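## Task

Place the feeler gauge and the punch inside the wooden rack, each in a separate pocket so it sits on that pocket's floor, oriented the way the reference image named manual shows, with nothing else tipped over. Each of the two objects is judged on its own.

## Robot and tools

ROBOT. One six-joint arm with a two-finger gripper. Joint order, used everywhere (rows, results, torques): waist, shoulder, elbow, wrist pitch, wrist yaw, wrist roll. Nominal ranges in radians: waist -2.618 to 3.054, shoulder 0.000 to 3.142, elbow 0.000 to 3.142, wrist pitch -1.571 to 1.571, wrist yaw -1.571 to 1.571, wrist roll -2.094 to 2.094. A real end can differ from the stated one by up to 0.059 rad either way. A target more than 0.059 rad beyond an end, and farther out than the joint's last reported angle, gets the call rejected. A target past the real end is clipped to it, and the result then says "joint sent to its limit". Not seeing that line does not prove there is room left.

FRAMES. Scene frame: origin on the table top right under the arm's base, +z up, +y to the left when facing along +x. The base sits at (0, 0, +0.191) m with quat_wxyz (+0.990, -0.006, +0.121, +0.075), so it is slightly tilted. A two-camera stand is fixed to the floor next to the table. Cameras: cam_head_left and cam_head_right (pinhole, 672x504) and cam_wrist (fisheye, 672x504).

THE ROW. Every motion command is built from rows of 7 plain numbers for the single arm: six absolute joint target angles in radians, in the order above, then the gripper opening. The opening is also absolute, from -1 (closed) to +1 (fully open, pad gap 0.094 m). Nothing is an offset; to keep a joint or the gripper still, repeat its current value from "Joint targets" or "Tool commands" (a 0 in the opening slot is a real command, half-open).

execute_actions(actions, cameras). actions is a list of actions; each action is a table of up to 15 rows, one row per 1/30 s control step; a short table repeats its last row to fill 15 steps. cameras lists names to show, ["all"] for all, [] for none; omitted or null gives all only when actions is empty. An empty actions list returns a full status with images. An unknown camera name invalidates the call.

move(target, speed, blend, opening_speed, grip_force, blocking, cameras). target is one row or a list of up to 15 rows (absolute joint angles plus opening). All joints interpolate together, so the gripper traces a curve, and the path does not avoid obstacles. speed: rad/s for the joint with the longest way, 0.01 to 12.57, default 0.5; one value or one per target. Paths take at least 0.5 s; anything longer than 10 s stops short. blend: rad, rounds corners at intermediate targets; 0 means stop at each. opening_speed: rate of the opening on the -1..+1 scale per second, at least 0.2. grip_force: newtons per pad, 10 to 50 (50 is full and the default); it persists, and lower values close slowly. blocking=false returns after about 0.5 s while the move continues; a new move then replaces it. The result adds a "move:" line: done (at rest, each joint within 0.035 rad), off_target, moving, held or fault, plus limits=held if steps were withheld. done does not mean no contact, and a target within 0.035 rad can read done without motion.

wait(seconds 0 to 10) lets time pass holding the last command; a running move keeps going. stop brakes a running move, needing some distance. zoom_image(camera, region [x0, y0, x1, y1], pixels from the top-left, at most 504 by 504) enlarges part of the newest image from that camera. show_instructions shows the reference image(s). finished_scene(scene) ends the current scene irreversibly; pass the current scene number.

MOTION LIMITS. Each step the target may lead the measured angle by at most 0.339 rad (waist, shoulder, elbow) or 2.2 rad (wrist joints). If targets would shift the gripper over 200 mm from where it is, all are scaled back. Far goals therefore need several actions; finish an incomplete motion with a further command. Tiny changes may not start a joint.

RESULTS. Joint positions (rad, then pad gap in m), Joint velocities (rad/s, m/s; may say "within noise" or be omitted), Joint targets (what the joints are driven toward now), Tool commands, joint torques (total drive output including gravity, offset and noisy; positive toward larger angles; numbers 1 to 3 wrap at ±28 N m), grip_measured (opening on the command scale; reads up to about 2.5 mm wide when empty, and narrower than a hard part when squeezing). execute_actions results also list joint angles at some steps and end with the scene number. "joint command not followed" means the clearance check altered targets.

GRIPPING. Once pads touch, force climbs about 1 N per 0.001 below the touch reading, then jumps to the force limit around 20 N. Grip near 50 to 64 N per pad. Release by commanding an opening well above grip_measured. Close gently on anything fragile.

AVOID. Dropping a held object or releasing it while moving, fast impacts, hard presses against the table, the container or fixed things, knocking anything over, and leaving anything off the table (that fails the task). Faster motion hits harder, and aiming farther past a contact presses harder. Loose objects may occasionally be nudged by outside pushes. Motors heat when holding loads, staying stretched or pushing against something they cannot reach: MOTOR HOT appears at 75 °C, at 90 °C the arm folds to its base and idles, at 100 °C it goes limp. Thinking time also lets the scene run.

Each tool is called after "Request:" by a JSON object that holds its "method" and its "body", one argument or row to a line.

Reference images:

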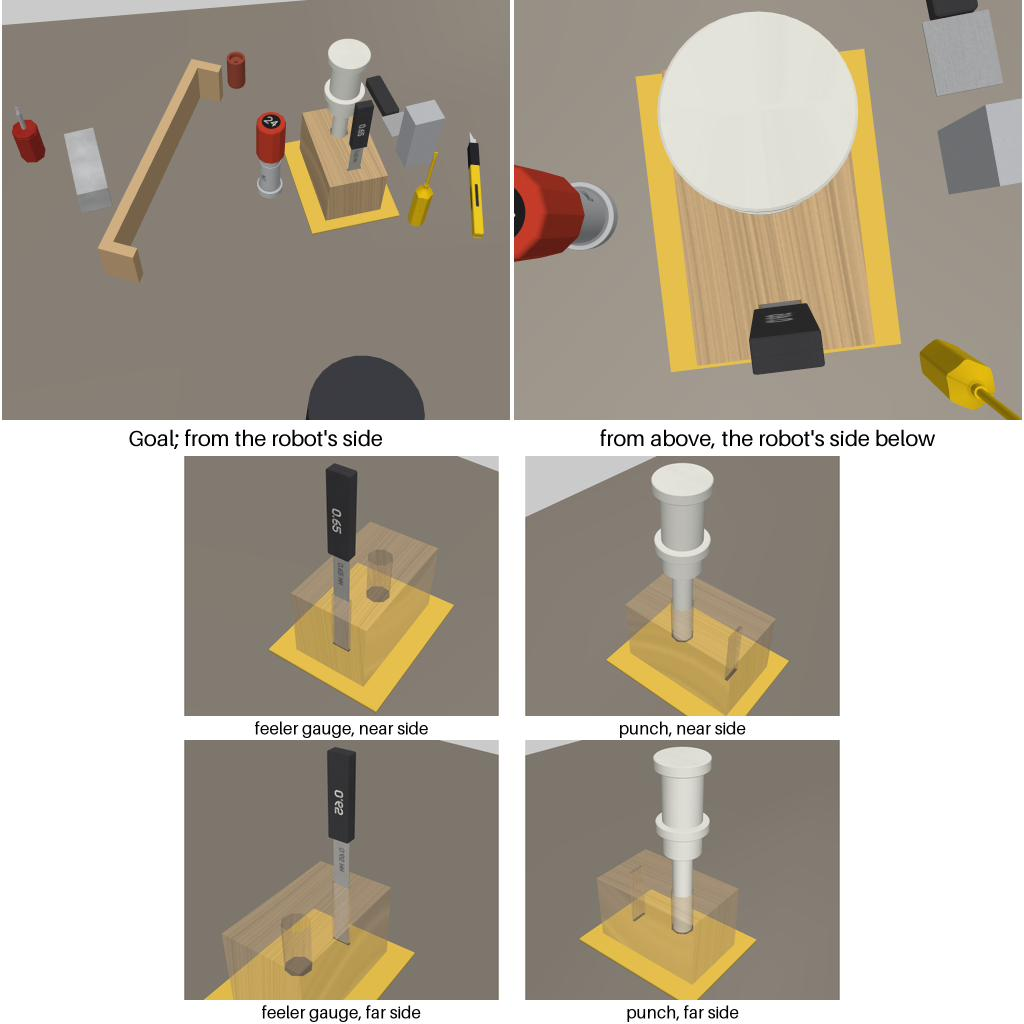

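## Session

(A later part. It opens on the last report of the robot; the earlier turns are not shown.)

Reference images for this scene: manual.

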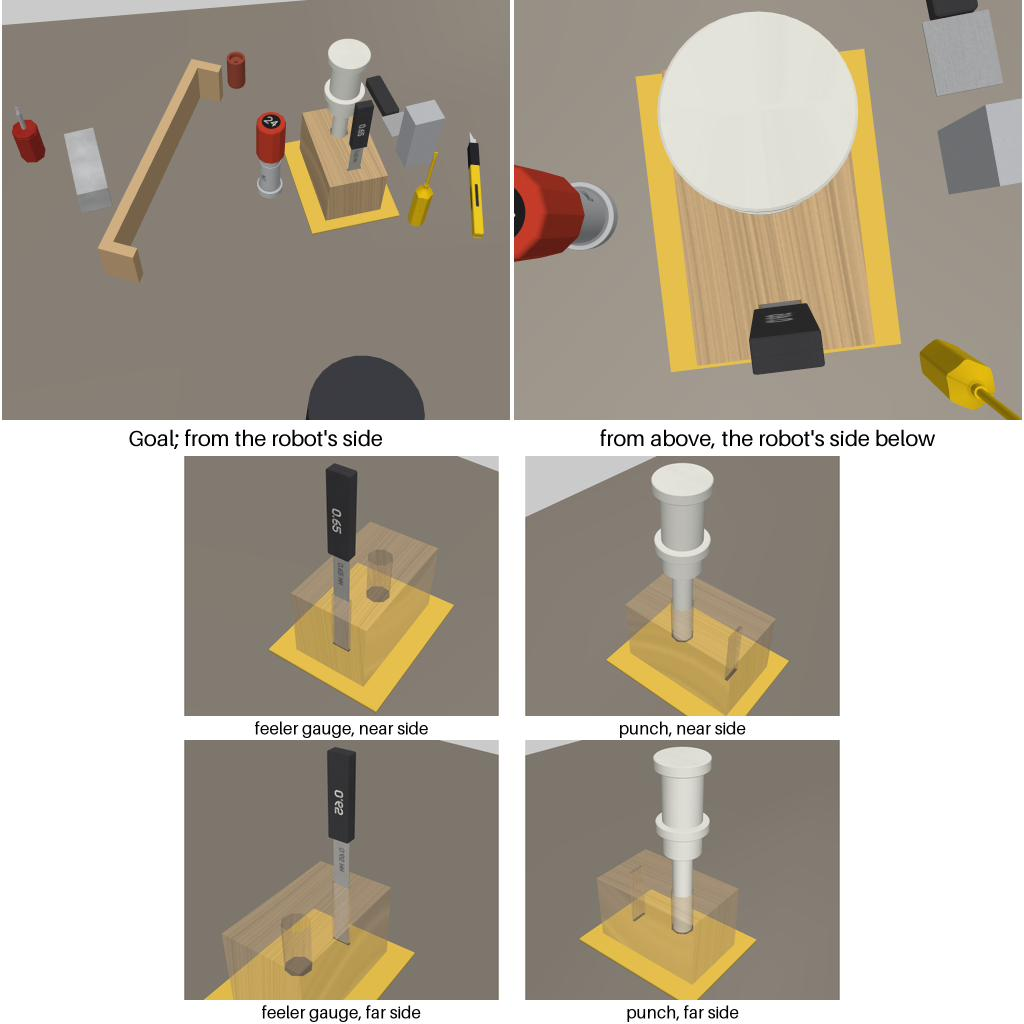

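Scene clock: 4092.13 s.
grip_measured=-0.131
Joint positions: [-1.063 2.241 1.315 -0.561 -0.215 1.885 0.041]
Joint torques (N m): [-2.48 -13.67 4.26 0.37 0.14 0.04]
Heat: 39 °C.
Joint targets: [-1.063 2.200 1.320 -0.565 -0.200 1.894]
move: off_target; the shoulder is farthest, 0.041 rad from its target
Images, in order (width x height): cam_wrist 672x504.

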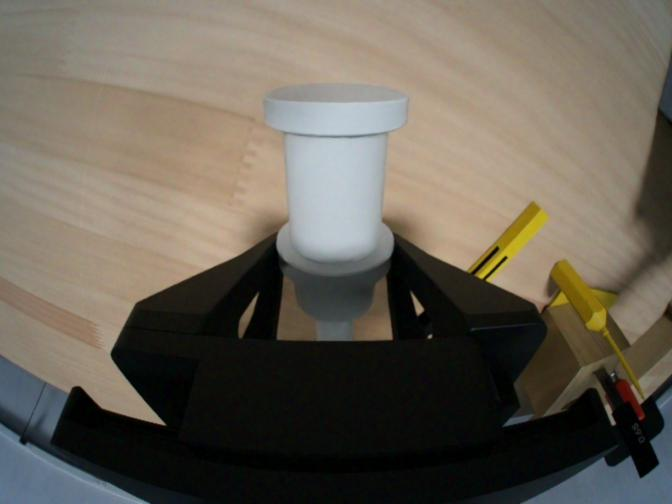

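Request:
{"method": "move", "body": {
  "target": [0.086, 1.495, 0.82, -0.604, 0.664, -1.647, -0.6],
  "speed": 0.12,
  "cameras": ["cam_head_right", "cam_head_left", "cam_wrist"]
}}

Request:
{"method": "zoom_image", "body": {
  "camera": "cam_head_right",
  "region": [320, 190, 420, 290]
}}

Request:
{"method": "zoom_image", "body": {
  "camera": "cam_wrist",
  "region": [220, 0, 440, 160]
}}

Scene clock: 4673.53 s.
grip_measured=-0.126
Joint positions: [0.095 1.484 0.837 -0.611 0.656 -1.639 0.041]
Joint torques (N m): [-0.66 -5.81 3.62 0.74 0.39 -0.11]
Motor temperatures (°C): [28 35 30 29 27 27 34]
Heat: 35 °C.
Joint targets: [0.086 1.495 0.820 -0.604 0.664 -1.647]
move: done

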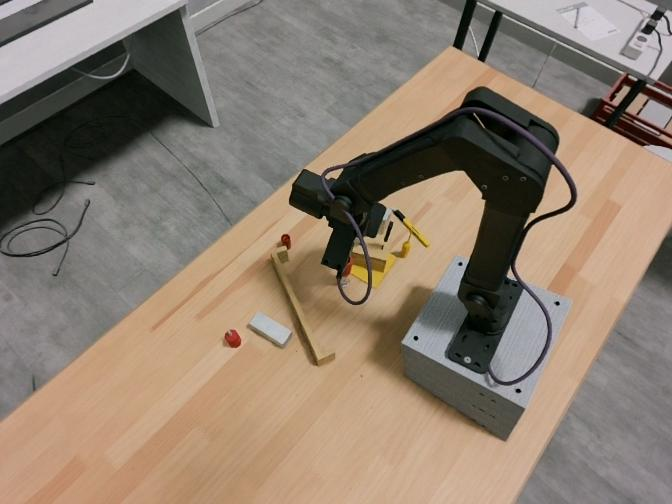

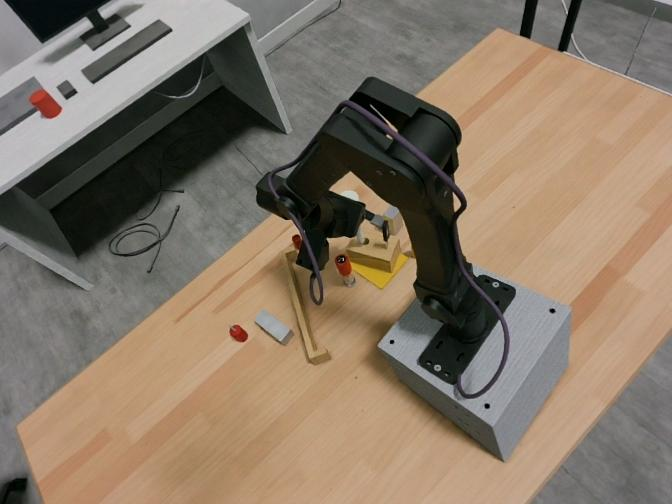

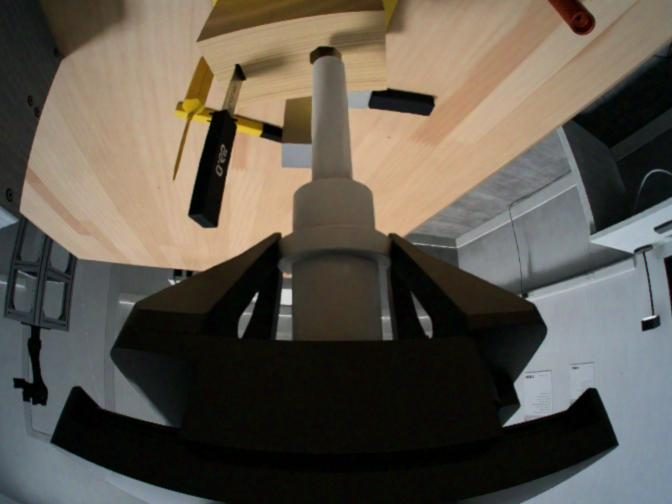

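Scaled by 5.040 from the camera's 672x504 image, which has a finer 960x720 frame.

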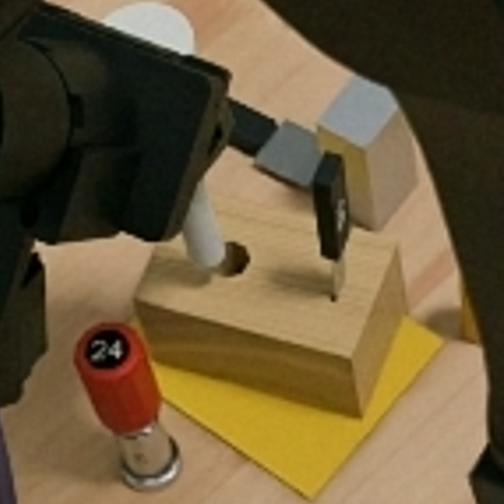

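Scaled by 2.291 from the camera's 672x504 image, which has a finer 960x720 frame.

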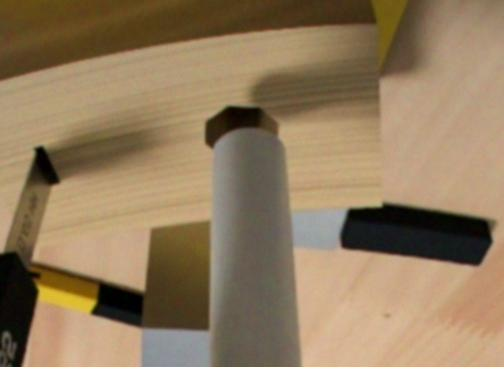

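Request:
{"method": "zoom_image", "body": {
  "camera": "cam_head_left",
  "region": [330, 200, 410, 280]
}}

Request:
{"method": "zoom_image", "body": {
  "camera": "cam_head_right",
  "region": [345, 215, 400, 270]
}}

Scaled by 6.300 from the camera's 672x504 image, which has a finer 960x720 frame.

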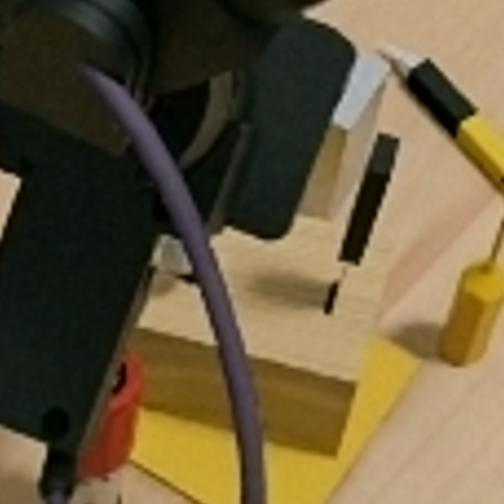

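Scaled by 9.164 from the camera's 672x504 image, which has a finer 960x720 frame.

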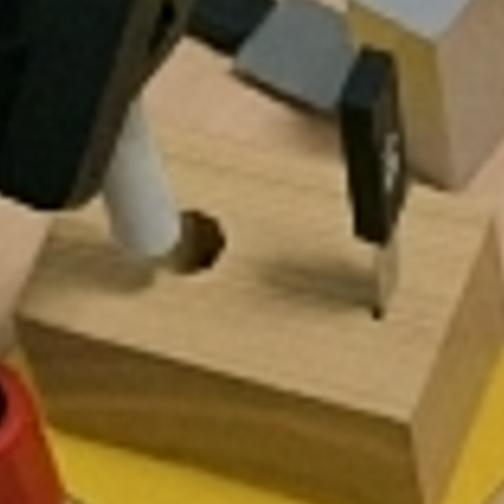

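Request:
{"method": "move", "body": {
  "target": [0.031, 1.49, 0.79, -0.543, 0.646, -1.711, -0.6],
  "speed": 0.1,
  "cameras": ["cam_head_right", "cam_head_left", "cam_wrist"]
}}

Request:
{"method": "zoom_image", "body": {
  "camera": "cam_head_right",
  "region": [345, 215, 400, 270]
}}

Request:
{"method": "zoom_image", "body": {
  "camera": "cam_head_left",
  "region": [330, 210, 390, 270]
}}

Request:
{"method": "zoom_image", "body": {
  "camera": "cam_wrist",
  "region": [270, 10, 390, 90]
}}

Scene clock: 4785.27 s.
grip_measured=-0.126
Joint positions: [0.039 1.484 0.807 -0.551 0.638 -1.703 0.041]
Joint torques (N m): [-0.7 -6.13 3.58 0.82 0.38 -0.11]
Heat: 35 °C.
Joint targets: [0.031 1.490 0.790 -0.543 0.646 -1.711]
move: done

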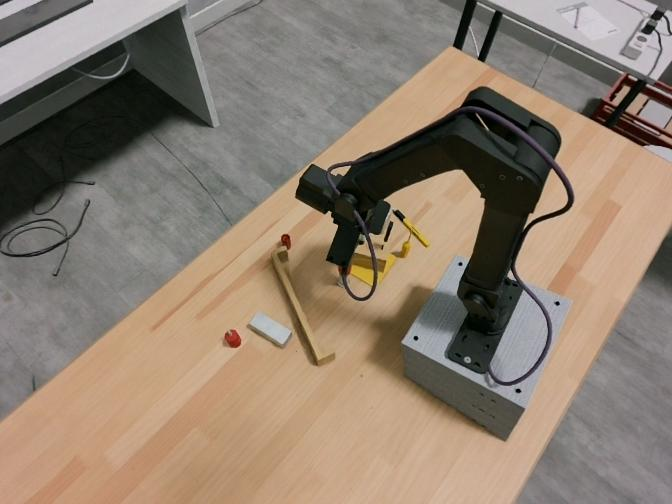

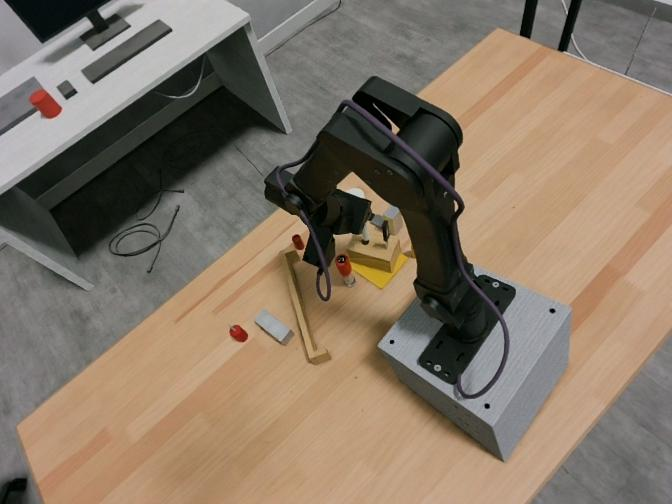

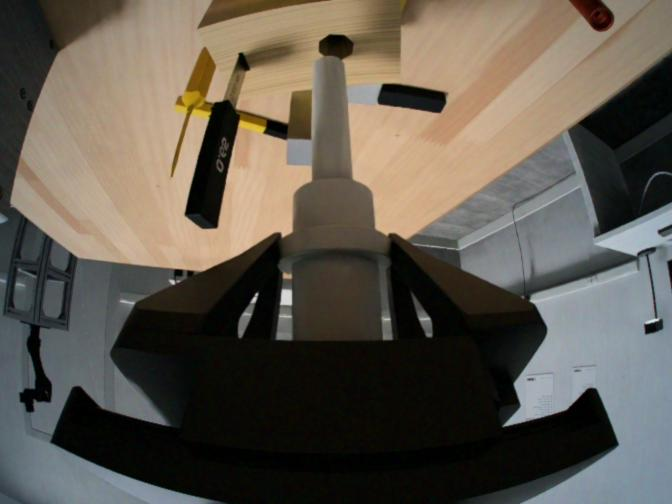

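Scaled by 9.164 from the camera's 672x504 image, which has a finer 960x720 frame.

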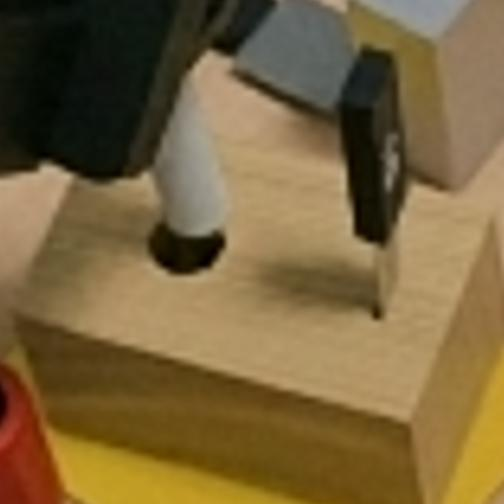

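Scaled by 8.400 from the camera's 672x504 image, which has a finer 960x720 frame.

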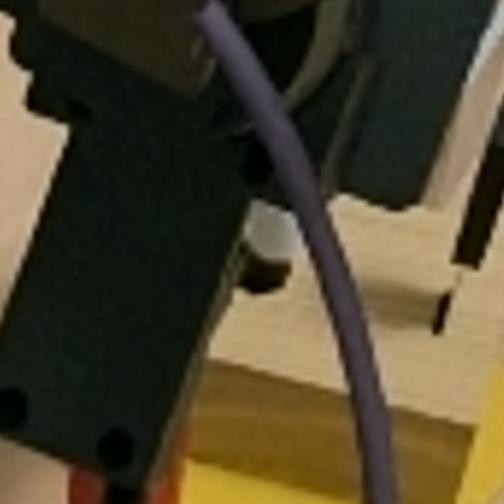

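Scaled by 4.200 from the camera's 672x504 image, which has a finer 960x720 frame.

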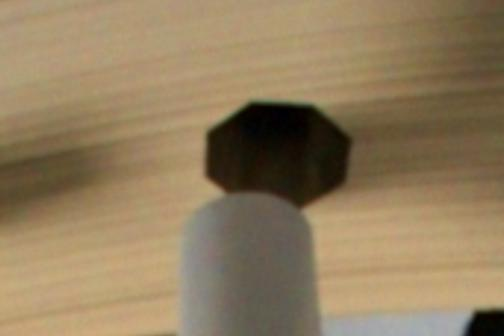

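Request:
{"method": "move", "body": {
  "target": [0.062, 1.504, 0.79, -0.543, 0.662, -1.678, -0.6],
  "speed": 0.06,
  "cameras": ["cam_head_right", "cam_head_left", "cam_wrist"]
}}

Request:
{"method": "zoom_image", "body": {
  "camera": "cam_head_right",
  "region": [345, 215, 400, 270]
}}

Request:
{"method": "zoom_image", "body": {
  "camera": "cam_head_left",
  "region": [340, 220, 380, 260]
}}

Request:
{"method": "zoom_image", "body": {
  "camera": "cam_wrist",
  "region": [270, 10, 390, 90]
}}

Scene clock: 4845.53 s.
grip_measured=-0.126
Joint positions: [0.055 1.493 0.807 -0.55 0.642 -1.687 0.041]
Joint torques (N m): [0.72 -5.76 3.52 0.8 0.5 0.04]
Heat: 35 °C.
Joint targets: [0.062 1.504 0.790 -0.543 0.662 -1.678]
move: done

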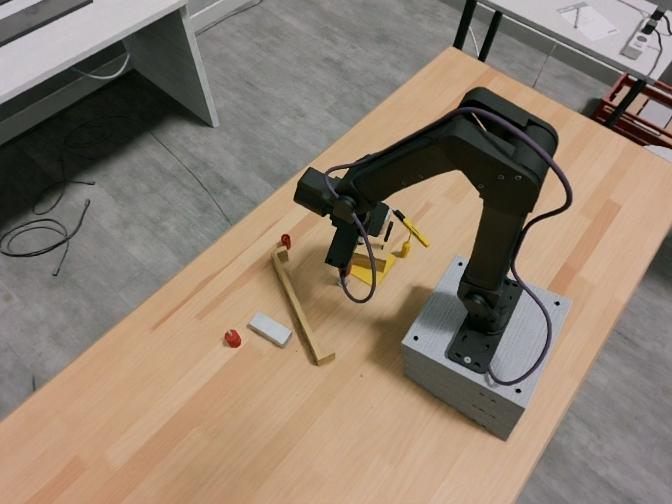

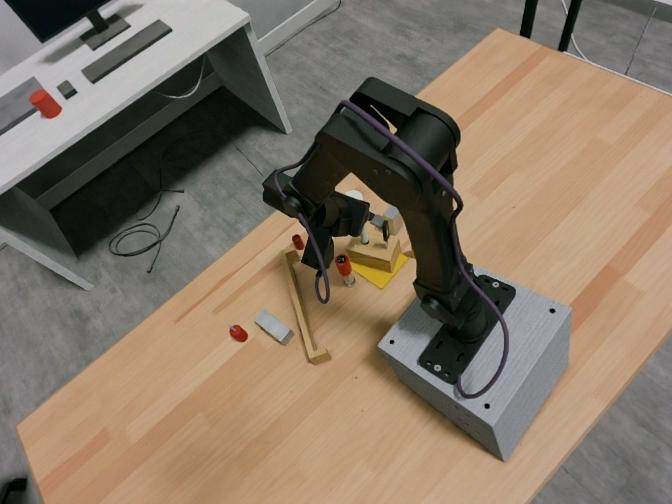

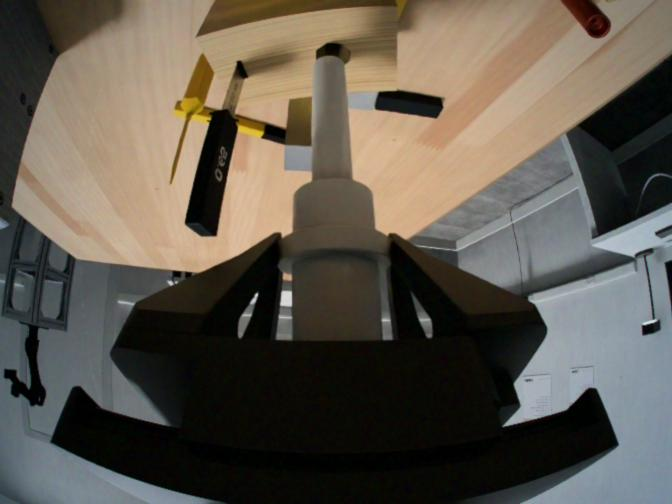

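Scaled by 9.164 from the camera's 672x504 image, which has a finer 960x720 frame.

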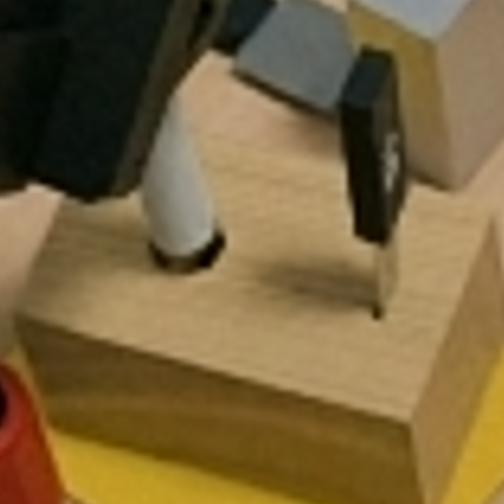

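Scaled by 12.600 from the camera's 672x504 image, which has a finer 960x720 frame.

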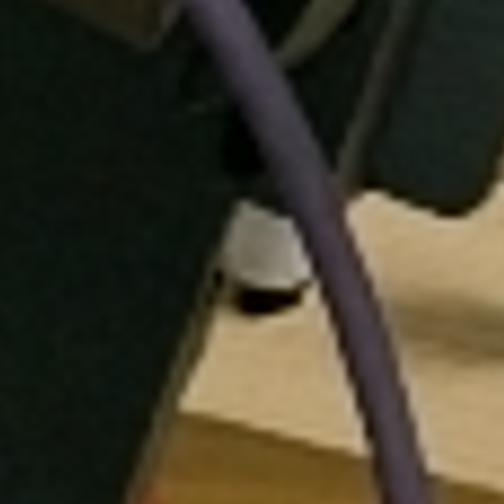

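Scaled by 4.200 from the camera's 672x504 image, which has a finer 960x720 frame.

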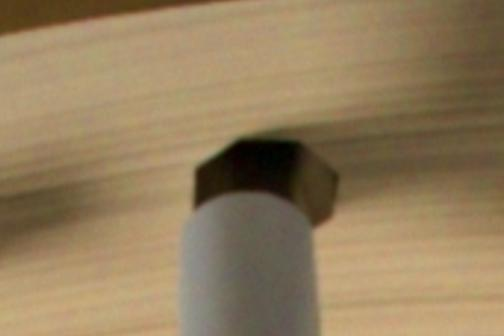

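Request:
{"method": "move", "body": {
  "target": [0.064, 1.523, 0.782, -0.517, 0.662, -1.678, -0.6],
  "speed": 0.05,
  "cameras": ["cam_head_right", "cam_head_left", "cam_wrist"]
}}

Request:
{"method": "zoom_image", "body": {
  "camera": "cam_head_right",
  "region": [345, 215, 400, 270]
}}

Request:
{"method": "zoom_image", "body": {
  "camera": "cam_head_left",
  "region": [340, 220, 380, 260]
}}

Request:
{"method": "zoom_image", "body": {
  "camera": "cam_wrist",
  "region": [270, 10, 390, 90]
}}

Scene clock: 4928.17 s.
grip_measured=-0.126
Joint positions: [0.055 1.512 0.798 -0.524 0.643 -1.686 0.041]
Joint torques (N m): [0.9 -5.86 3.48 0.79 0.49 0.04]
Heat: 35 °C.
Joint targets: [0.064 1.523 0.782 -0.517 0.662 -1.678]
move: done

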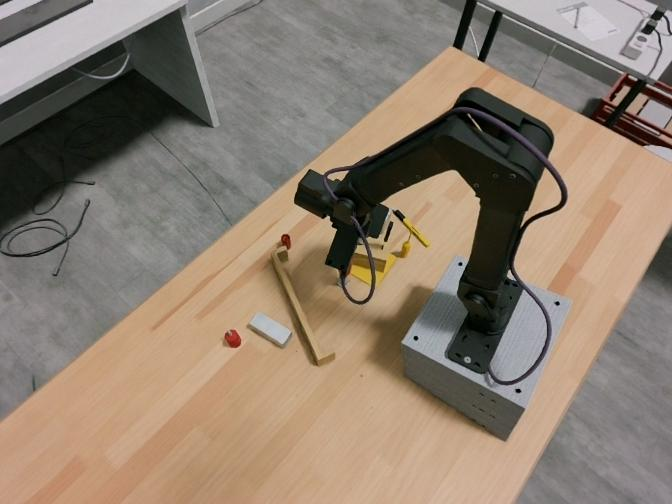

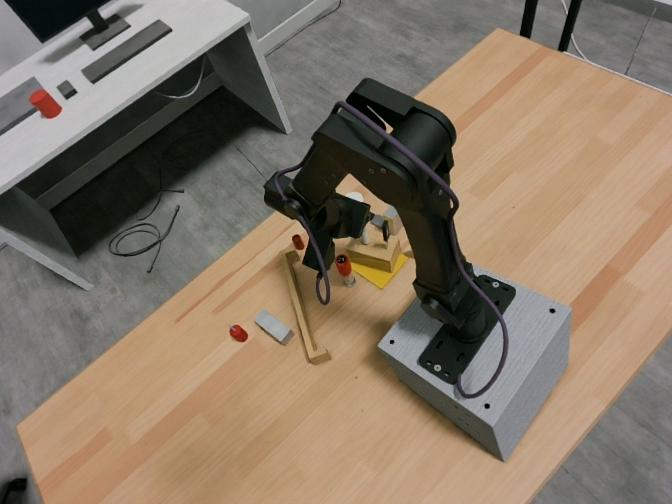

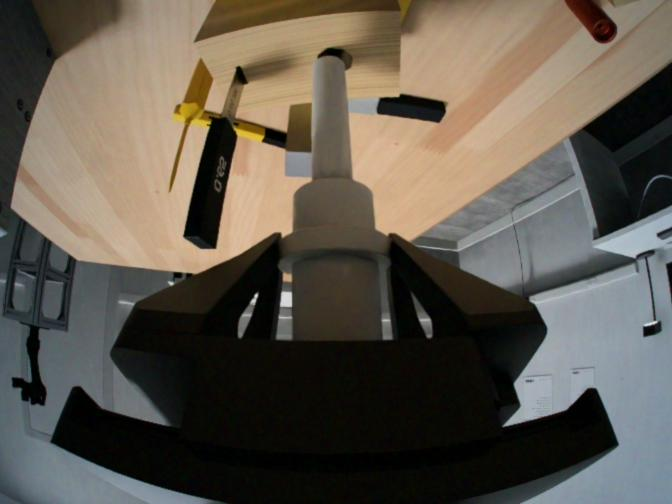

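Scaled by 9.164 from the camera's 672x504 image, which has a finer 960x720 frame.

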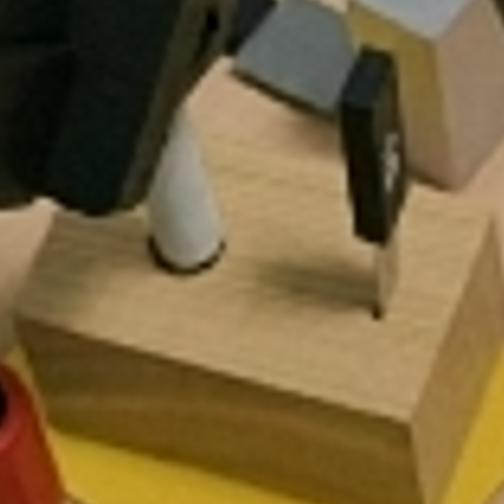

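Scaled by 12.600 from the camera's 672x504 image, which has a finer 960x720 frame.

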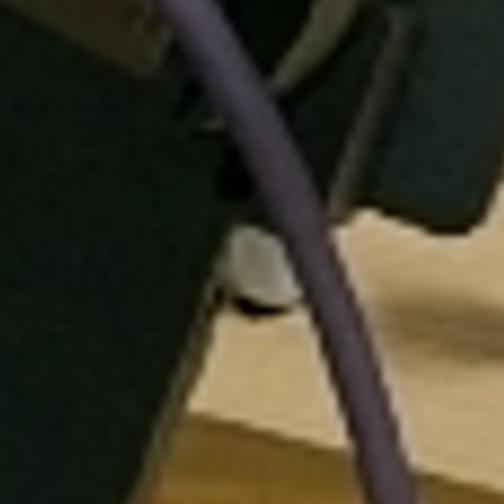

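Scaled by 4.200 from the camera's 672x504 image, which has a finer 960x720 frame.

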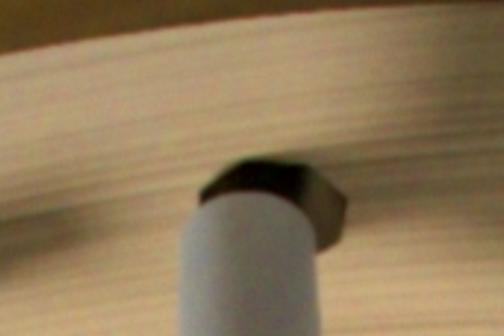

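Request:
{"method": "move", "body": {
  "target": [0.064, 1.54, 0.784, -0.502, 0.662, -1.678, -0.6],
  "speed": 0.05,
  "cameras": ["cam_head_right", "cam_wrist"]
}}

Request:
{"method": "zoom_image", "body": {
  "camera": "cam_head_right",
  "region": [345, 215, 400, 270]
}}

Request:
{"method": "zoom_image", "body": {
  "camera": "cam_wrist",
  "region": [270, 10, 390, 90]
}}

Scene clock: 4956.00 s.
grip_measured=-0.126
Joint positions: [0.055 1.528 0.798 -0.509 0.643 -1.686 0.041]
Joint torques (N m): [0.91 -5.89 3.55 0.81 0.49 0.05]
Heat: 35 °C.
Joint targets: [0.064 1.540 0.784 -0.502 0.662 -1.678]
move: done
Images, in order (width x height): cam_head_right 672x504, cam_wrist 672x504.

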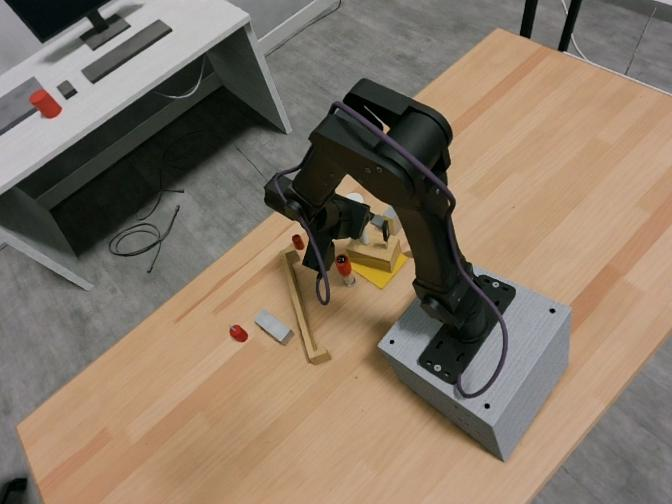

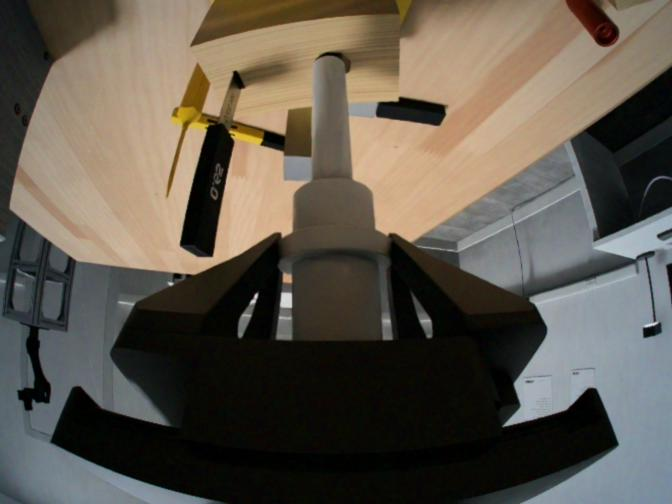

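Scaled by 9.164 from the camera's 672x504 image, which has a finer 960x720 frame.

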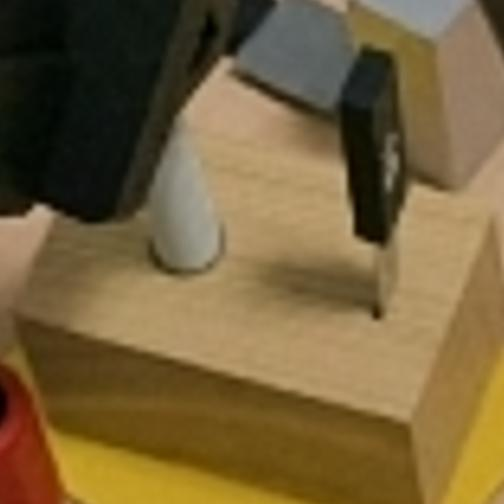

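Scaled by 4.200 from the camera's 672x504 image, which has a finer 960x720 frame.

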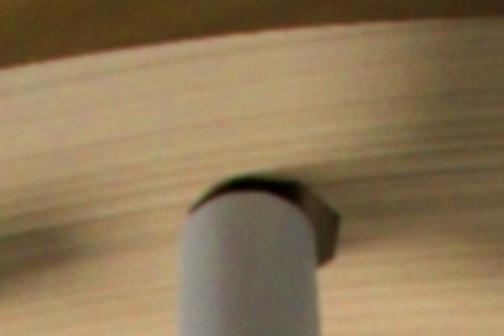

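Request:
{"method": "move", "body": {
  "target": [0.064, 1.552, 0.784, -0.49, 0.662, -1.678, -0.6],
  "speed": 0.04,
  "cameras": ["cam_head_right", "cam_wrist"]
}}

Request:
{"method": "zoom_image", "body": {
  "camera": "cam_head_right",
  "region": [345, 215, 400, 270]
}}

Request:
{"method": "zoom_image", "body": {
  "camera": "cam_wrist",
  "region": [270, 10, 390, 90]
}}

Scene clock: 4997.87 s.
grip_measured=-0.126
Joint positions: [0.055 1.54 0.798 -0.497 0.643 -1.686 0.041]
Joint torques (N m): [0.9 -5.94 3.52 0.79 0.48 0.04]
Heat: 35 °C.
Joint targets: [0.064 1.552 0.784 -0.490 0.662 -1.678]
move: done
Images, in order (width x height): cam_head_right 672x504, cam_wrist 672x504.

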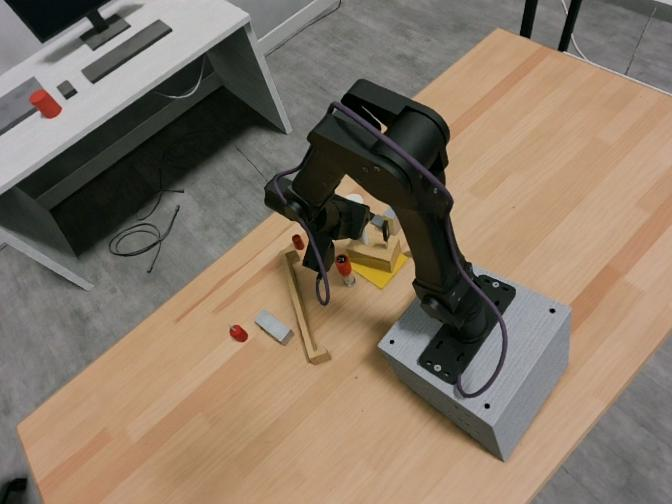

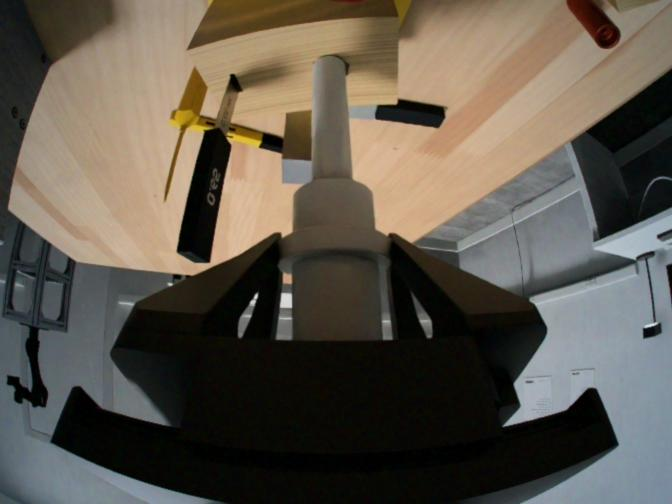

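Scaled by 9.164 from the camera's 672x504 image, which has a finer 960x720 frame.

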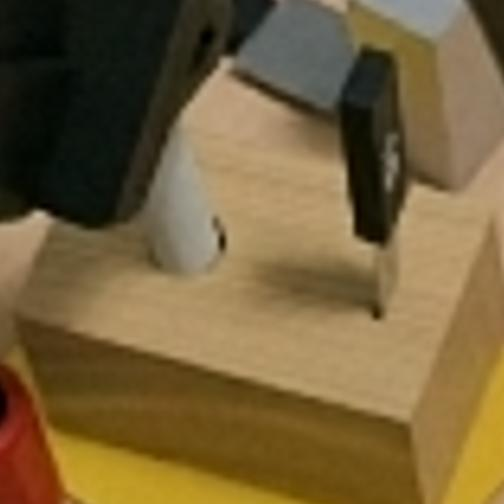

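Scaled by 4.200 from the camera's 672x504 image, which has a finer 960x720 frame.

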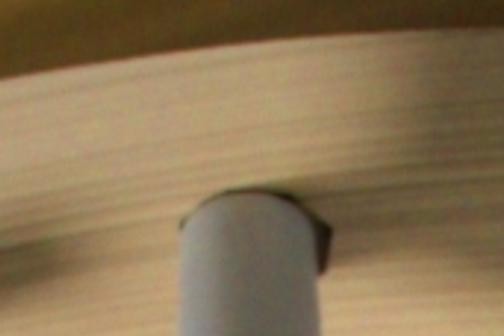

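Request:
{"method": "move", "body": {
  "target": [0.064, 1.571, 0.772, -0.462, 0.662, -1.678, -0.6],
  "speed": 0.04,
  "cameras": ["cam_head_right", "cam_wrist"]
}}

Request:
{"method": "zoom_image", "body": {
  "camera": "cam_head_right",
  "region": [345, 215, 400, 270]
}}

Request:
{"method": "zoom_image", "body": {
  "camera": "cam_wrist",
  "region": [270, 10, 390, 90]
}}

Scene clock: 5012.73 s.
grip_measured=-0.126
Joint positions: [0.055 1.558 0.789 -0.469 0.646 -1.685 0.041]
Joint torques (N m): [0.91 -5.96 3.19 0.8 0.46 0.04]
Heat: 35 °C.
Joint targets: [0.064 1.571 0.772 -0.462 0.662 -1.678]
move: done
Images, in order (width x height): cam_head_right 672x504, cam_wrist 672x504.

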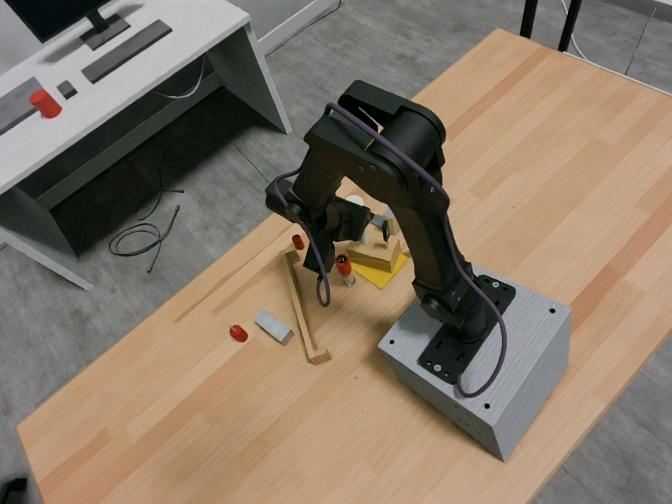

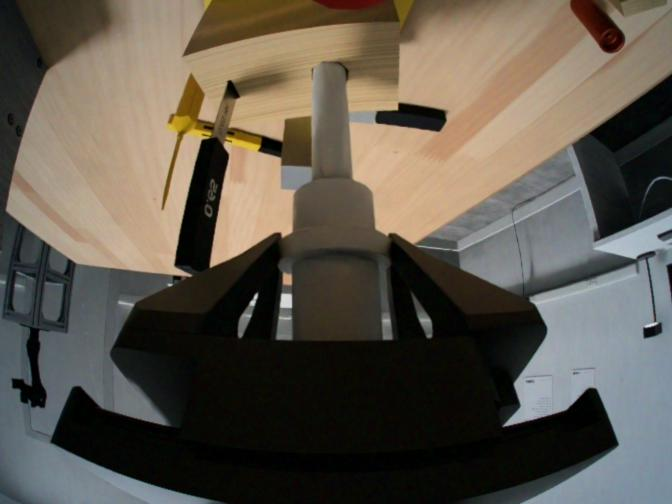

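Scaled by 9.164 from the camera's 672x504 image, which has a finer 960x720 frame.

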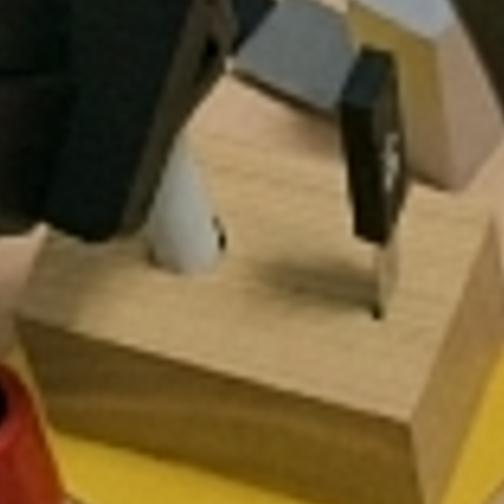

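Scaled by 4.200 from the camera's 672x504 image, which has a finer 960x720 frame.

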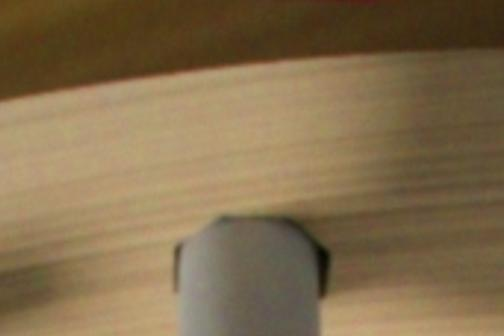

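Request:
{"method": "move", "body": {
  "target": [0.064, 1.645, 0.745, -0.359, 0.662, -1.678, -0.6],
  "speed": 0.05,
  "cameras": ["cam_head_right", "cam_wrist"]
}}

Request:
{"method": "zoom_image", "body": {
  "camera": "cam_wrist",
  "region": [270, 30, 390, 110]
}}

Scene clock: 5043.23 s.
grip_measured=-0.126
Joint positions: [0.055 1.632 0.761 -0.367 0.648 -1.685 0.041]
Joint torques (N m): [0.92 -6.13 2.84 0.8 0.44 0.04]
Heat: 35 °C.
Joint targets: [0.064 1.645 0.745 -0.359 0.662 -1.678]
move: done
Images, in order (width x height): cam_head_right 672x504, cam_wrist 672x504.

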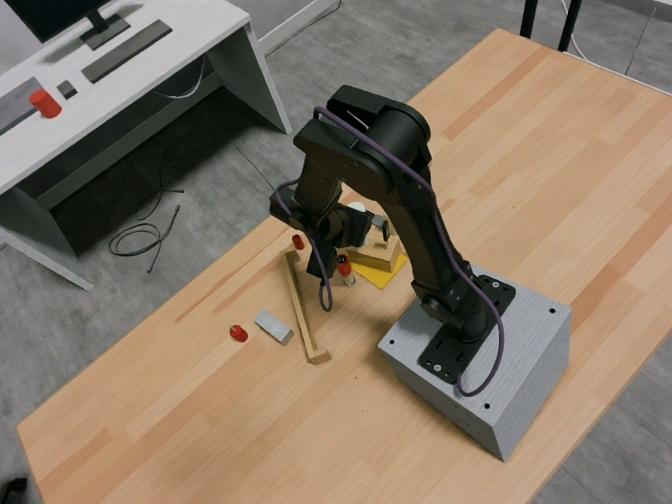

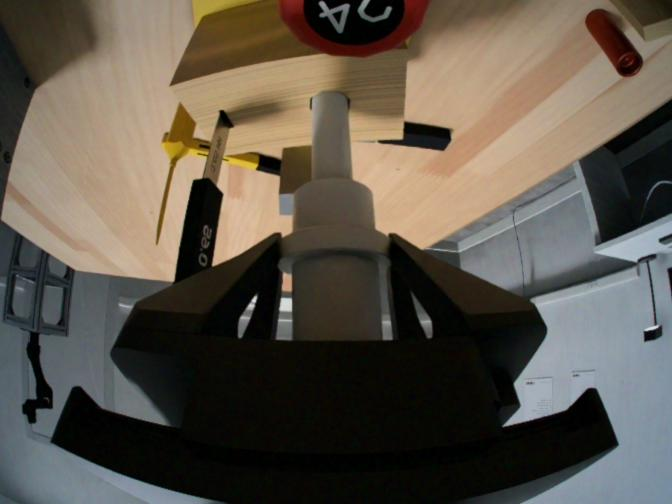

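Scaled by 4.200 from the camera's 672x504 image, which has a finer 960x720 frame.

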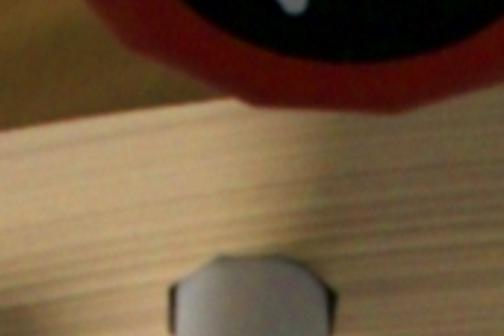

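Request:
{"method": "move", "body": {
  "target": [0.062, 1.7, 0.731, -0.29, 0.662, -1.678, -0.6],
  "speed": 0.05,
  "cameras": ["cam_head_right", "cam_wrist"]
}}

Scene clock: 5054.87 s.
grip_measured=-0.126
Joint positions: [0.055 1.679 0.75 -0.306 0.657 -1.685 0.041]
Joint torques (N m): [0.75 -5.79 2.39 0.91 0.35 0.03]
Heat: 35 °C.
Joint targets: [0.062 1.700 0.731 -0.290 0.662 -1.678]
move: done
Images, in order (width x height): cam_head_right 672x504, cam_wrist 672x504.

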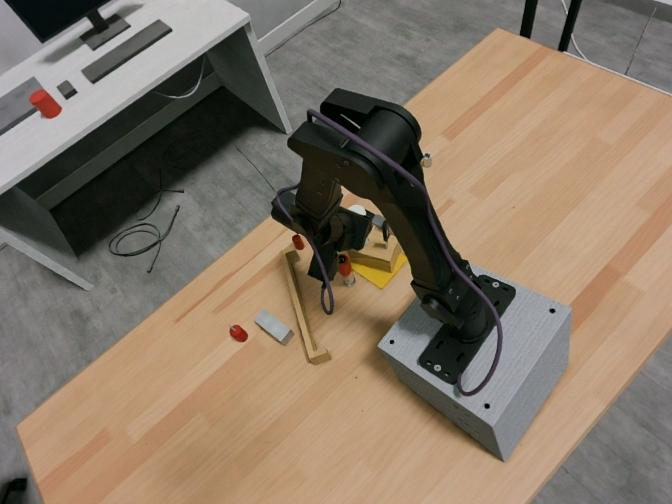

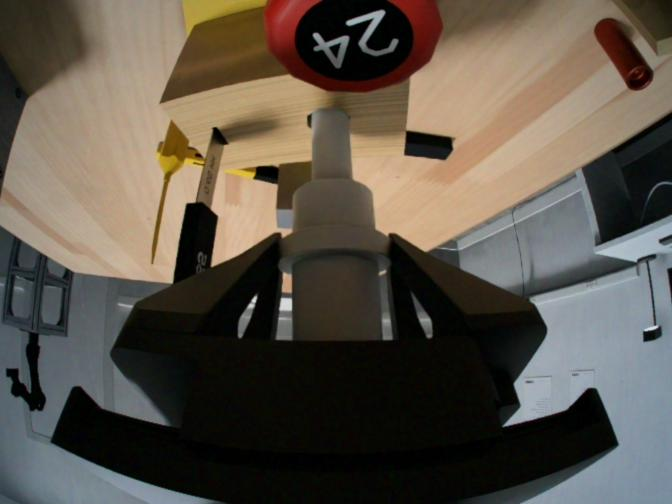

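Request:
{"method": "move", "body": {
  "target": [0.062, 1.712, 0.727, -0.275, 0.662, -1.678, -0.6],
  "speed": 0.04,
  "cameras": ["cam_wrist"]
}}

Request:
{"method": "zoom_image", "body": {
  "camera": "cam_wrist",
  "region": [270, 80, 390, 200]
}}

Scene clock: 5074.10 s.
grip_measured=-0.126
Joint positions: [0.056 1.685 0.75 -0.301 0.667 -1.685 0.041]
Joint torques (N m): [0.62 -5.38 2.04 1.01 0.26 0.03]
Heat: 35 °C.
Joint targets: [0.062 1.712 0.727 -0.275 0.662 -1.678]
move: done
Images, in order (width x height): cam_wrist 672x504.

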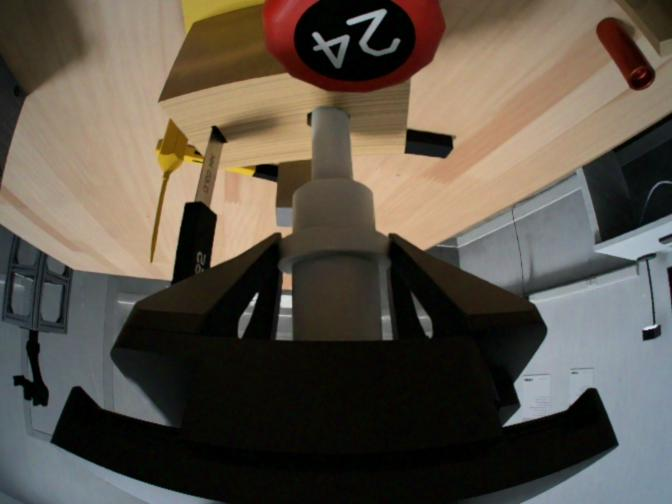

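Scaled by 4.200 from the camera's 672x504 image, which has a finer 960x720 frame.

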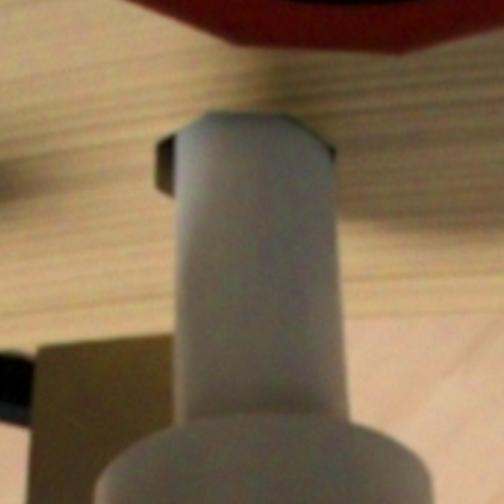

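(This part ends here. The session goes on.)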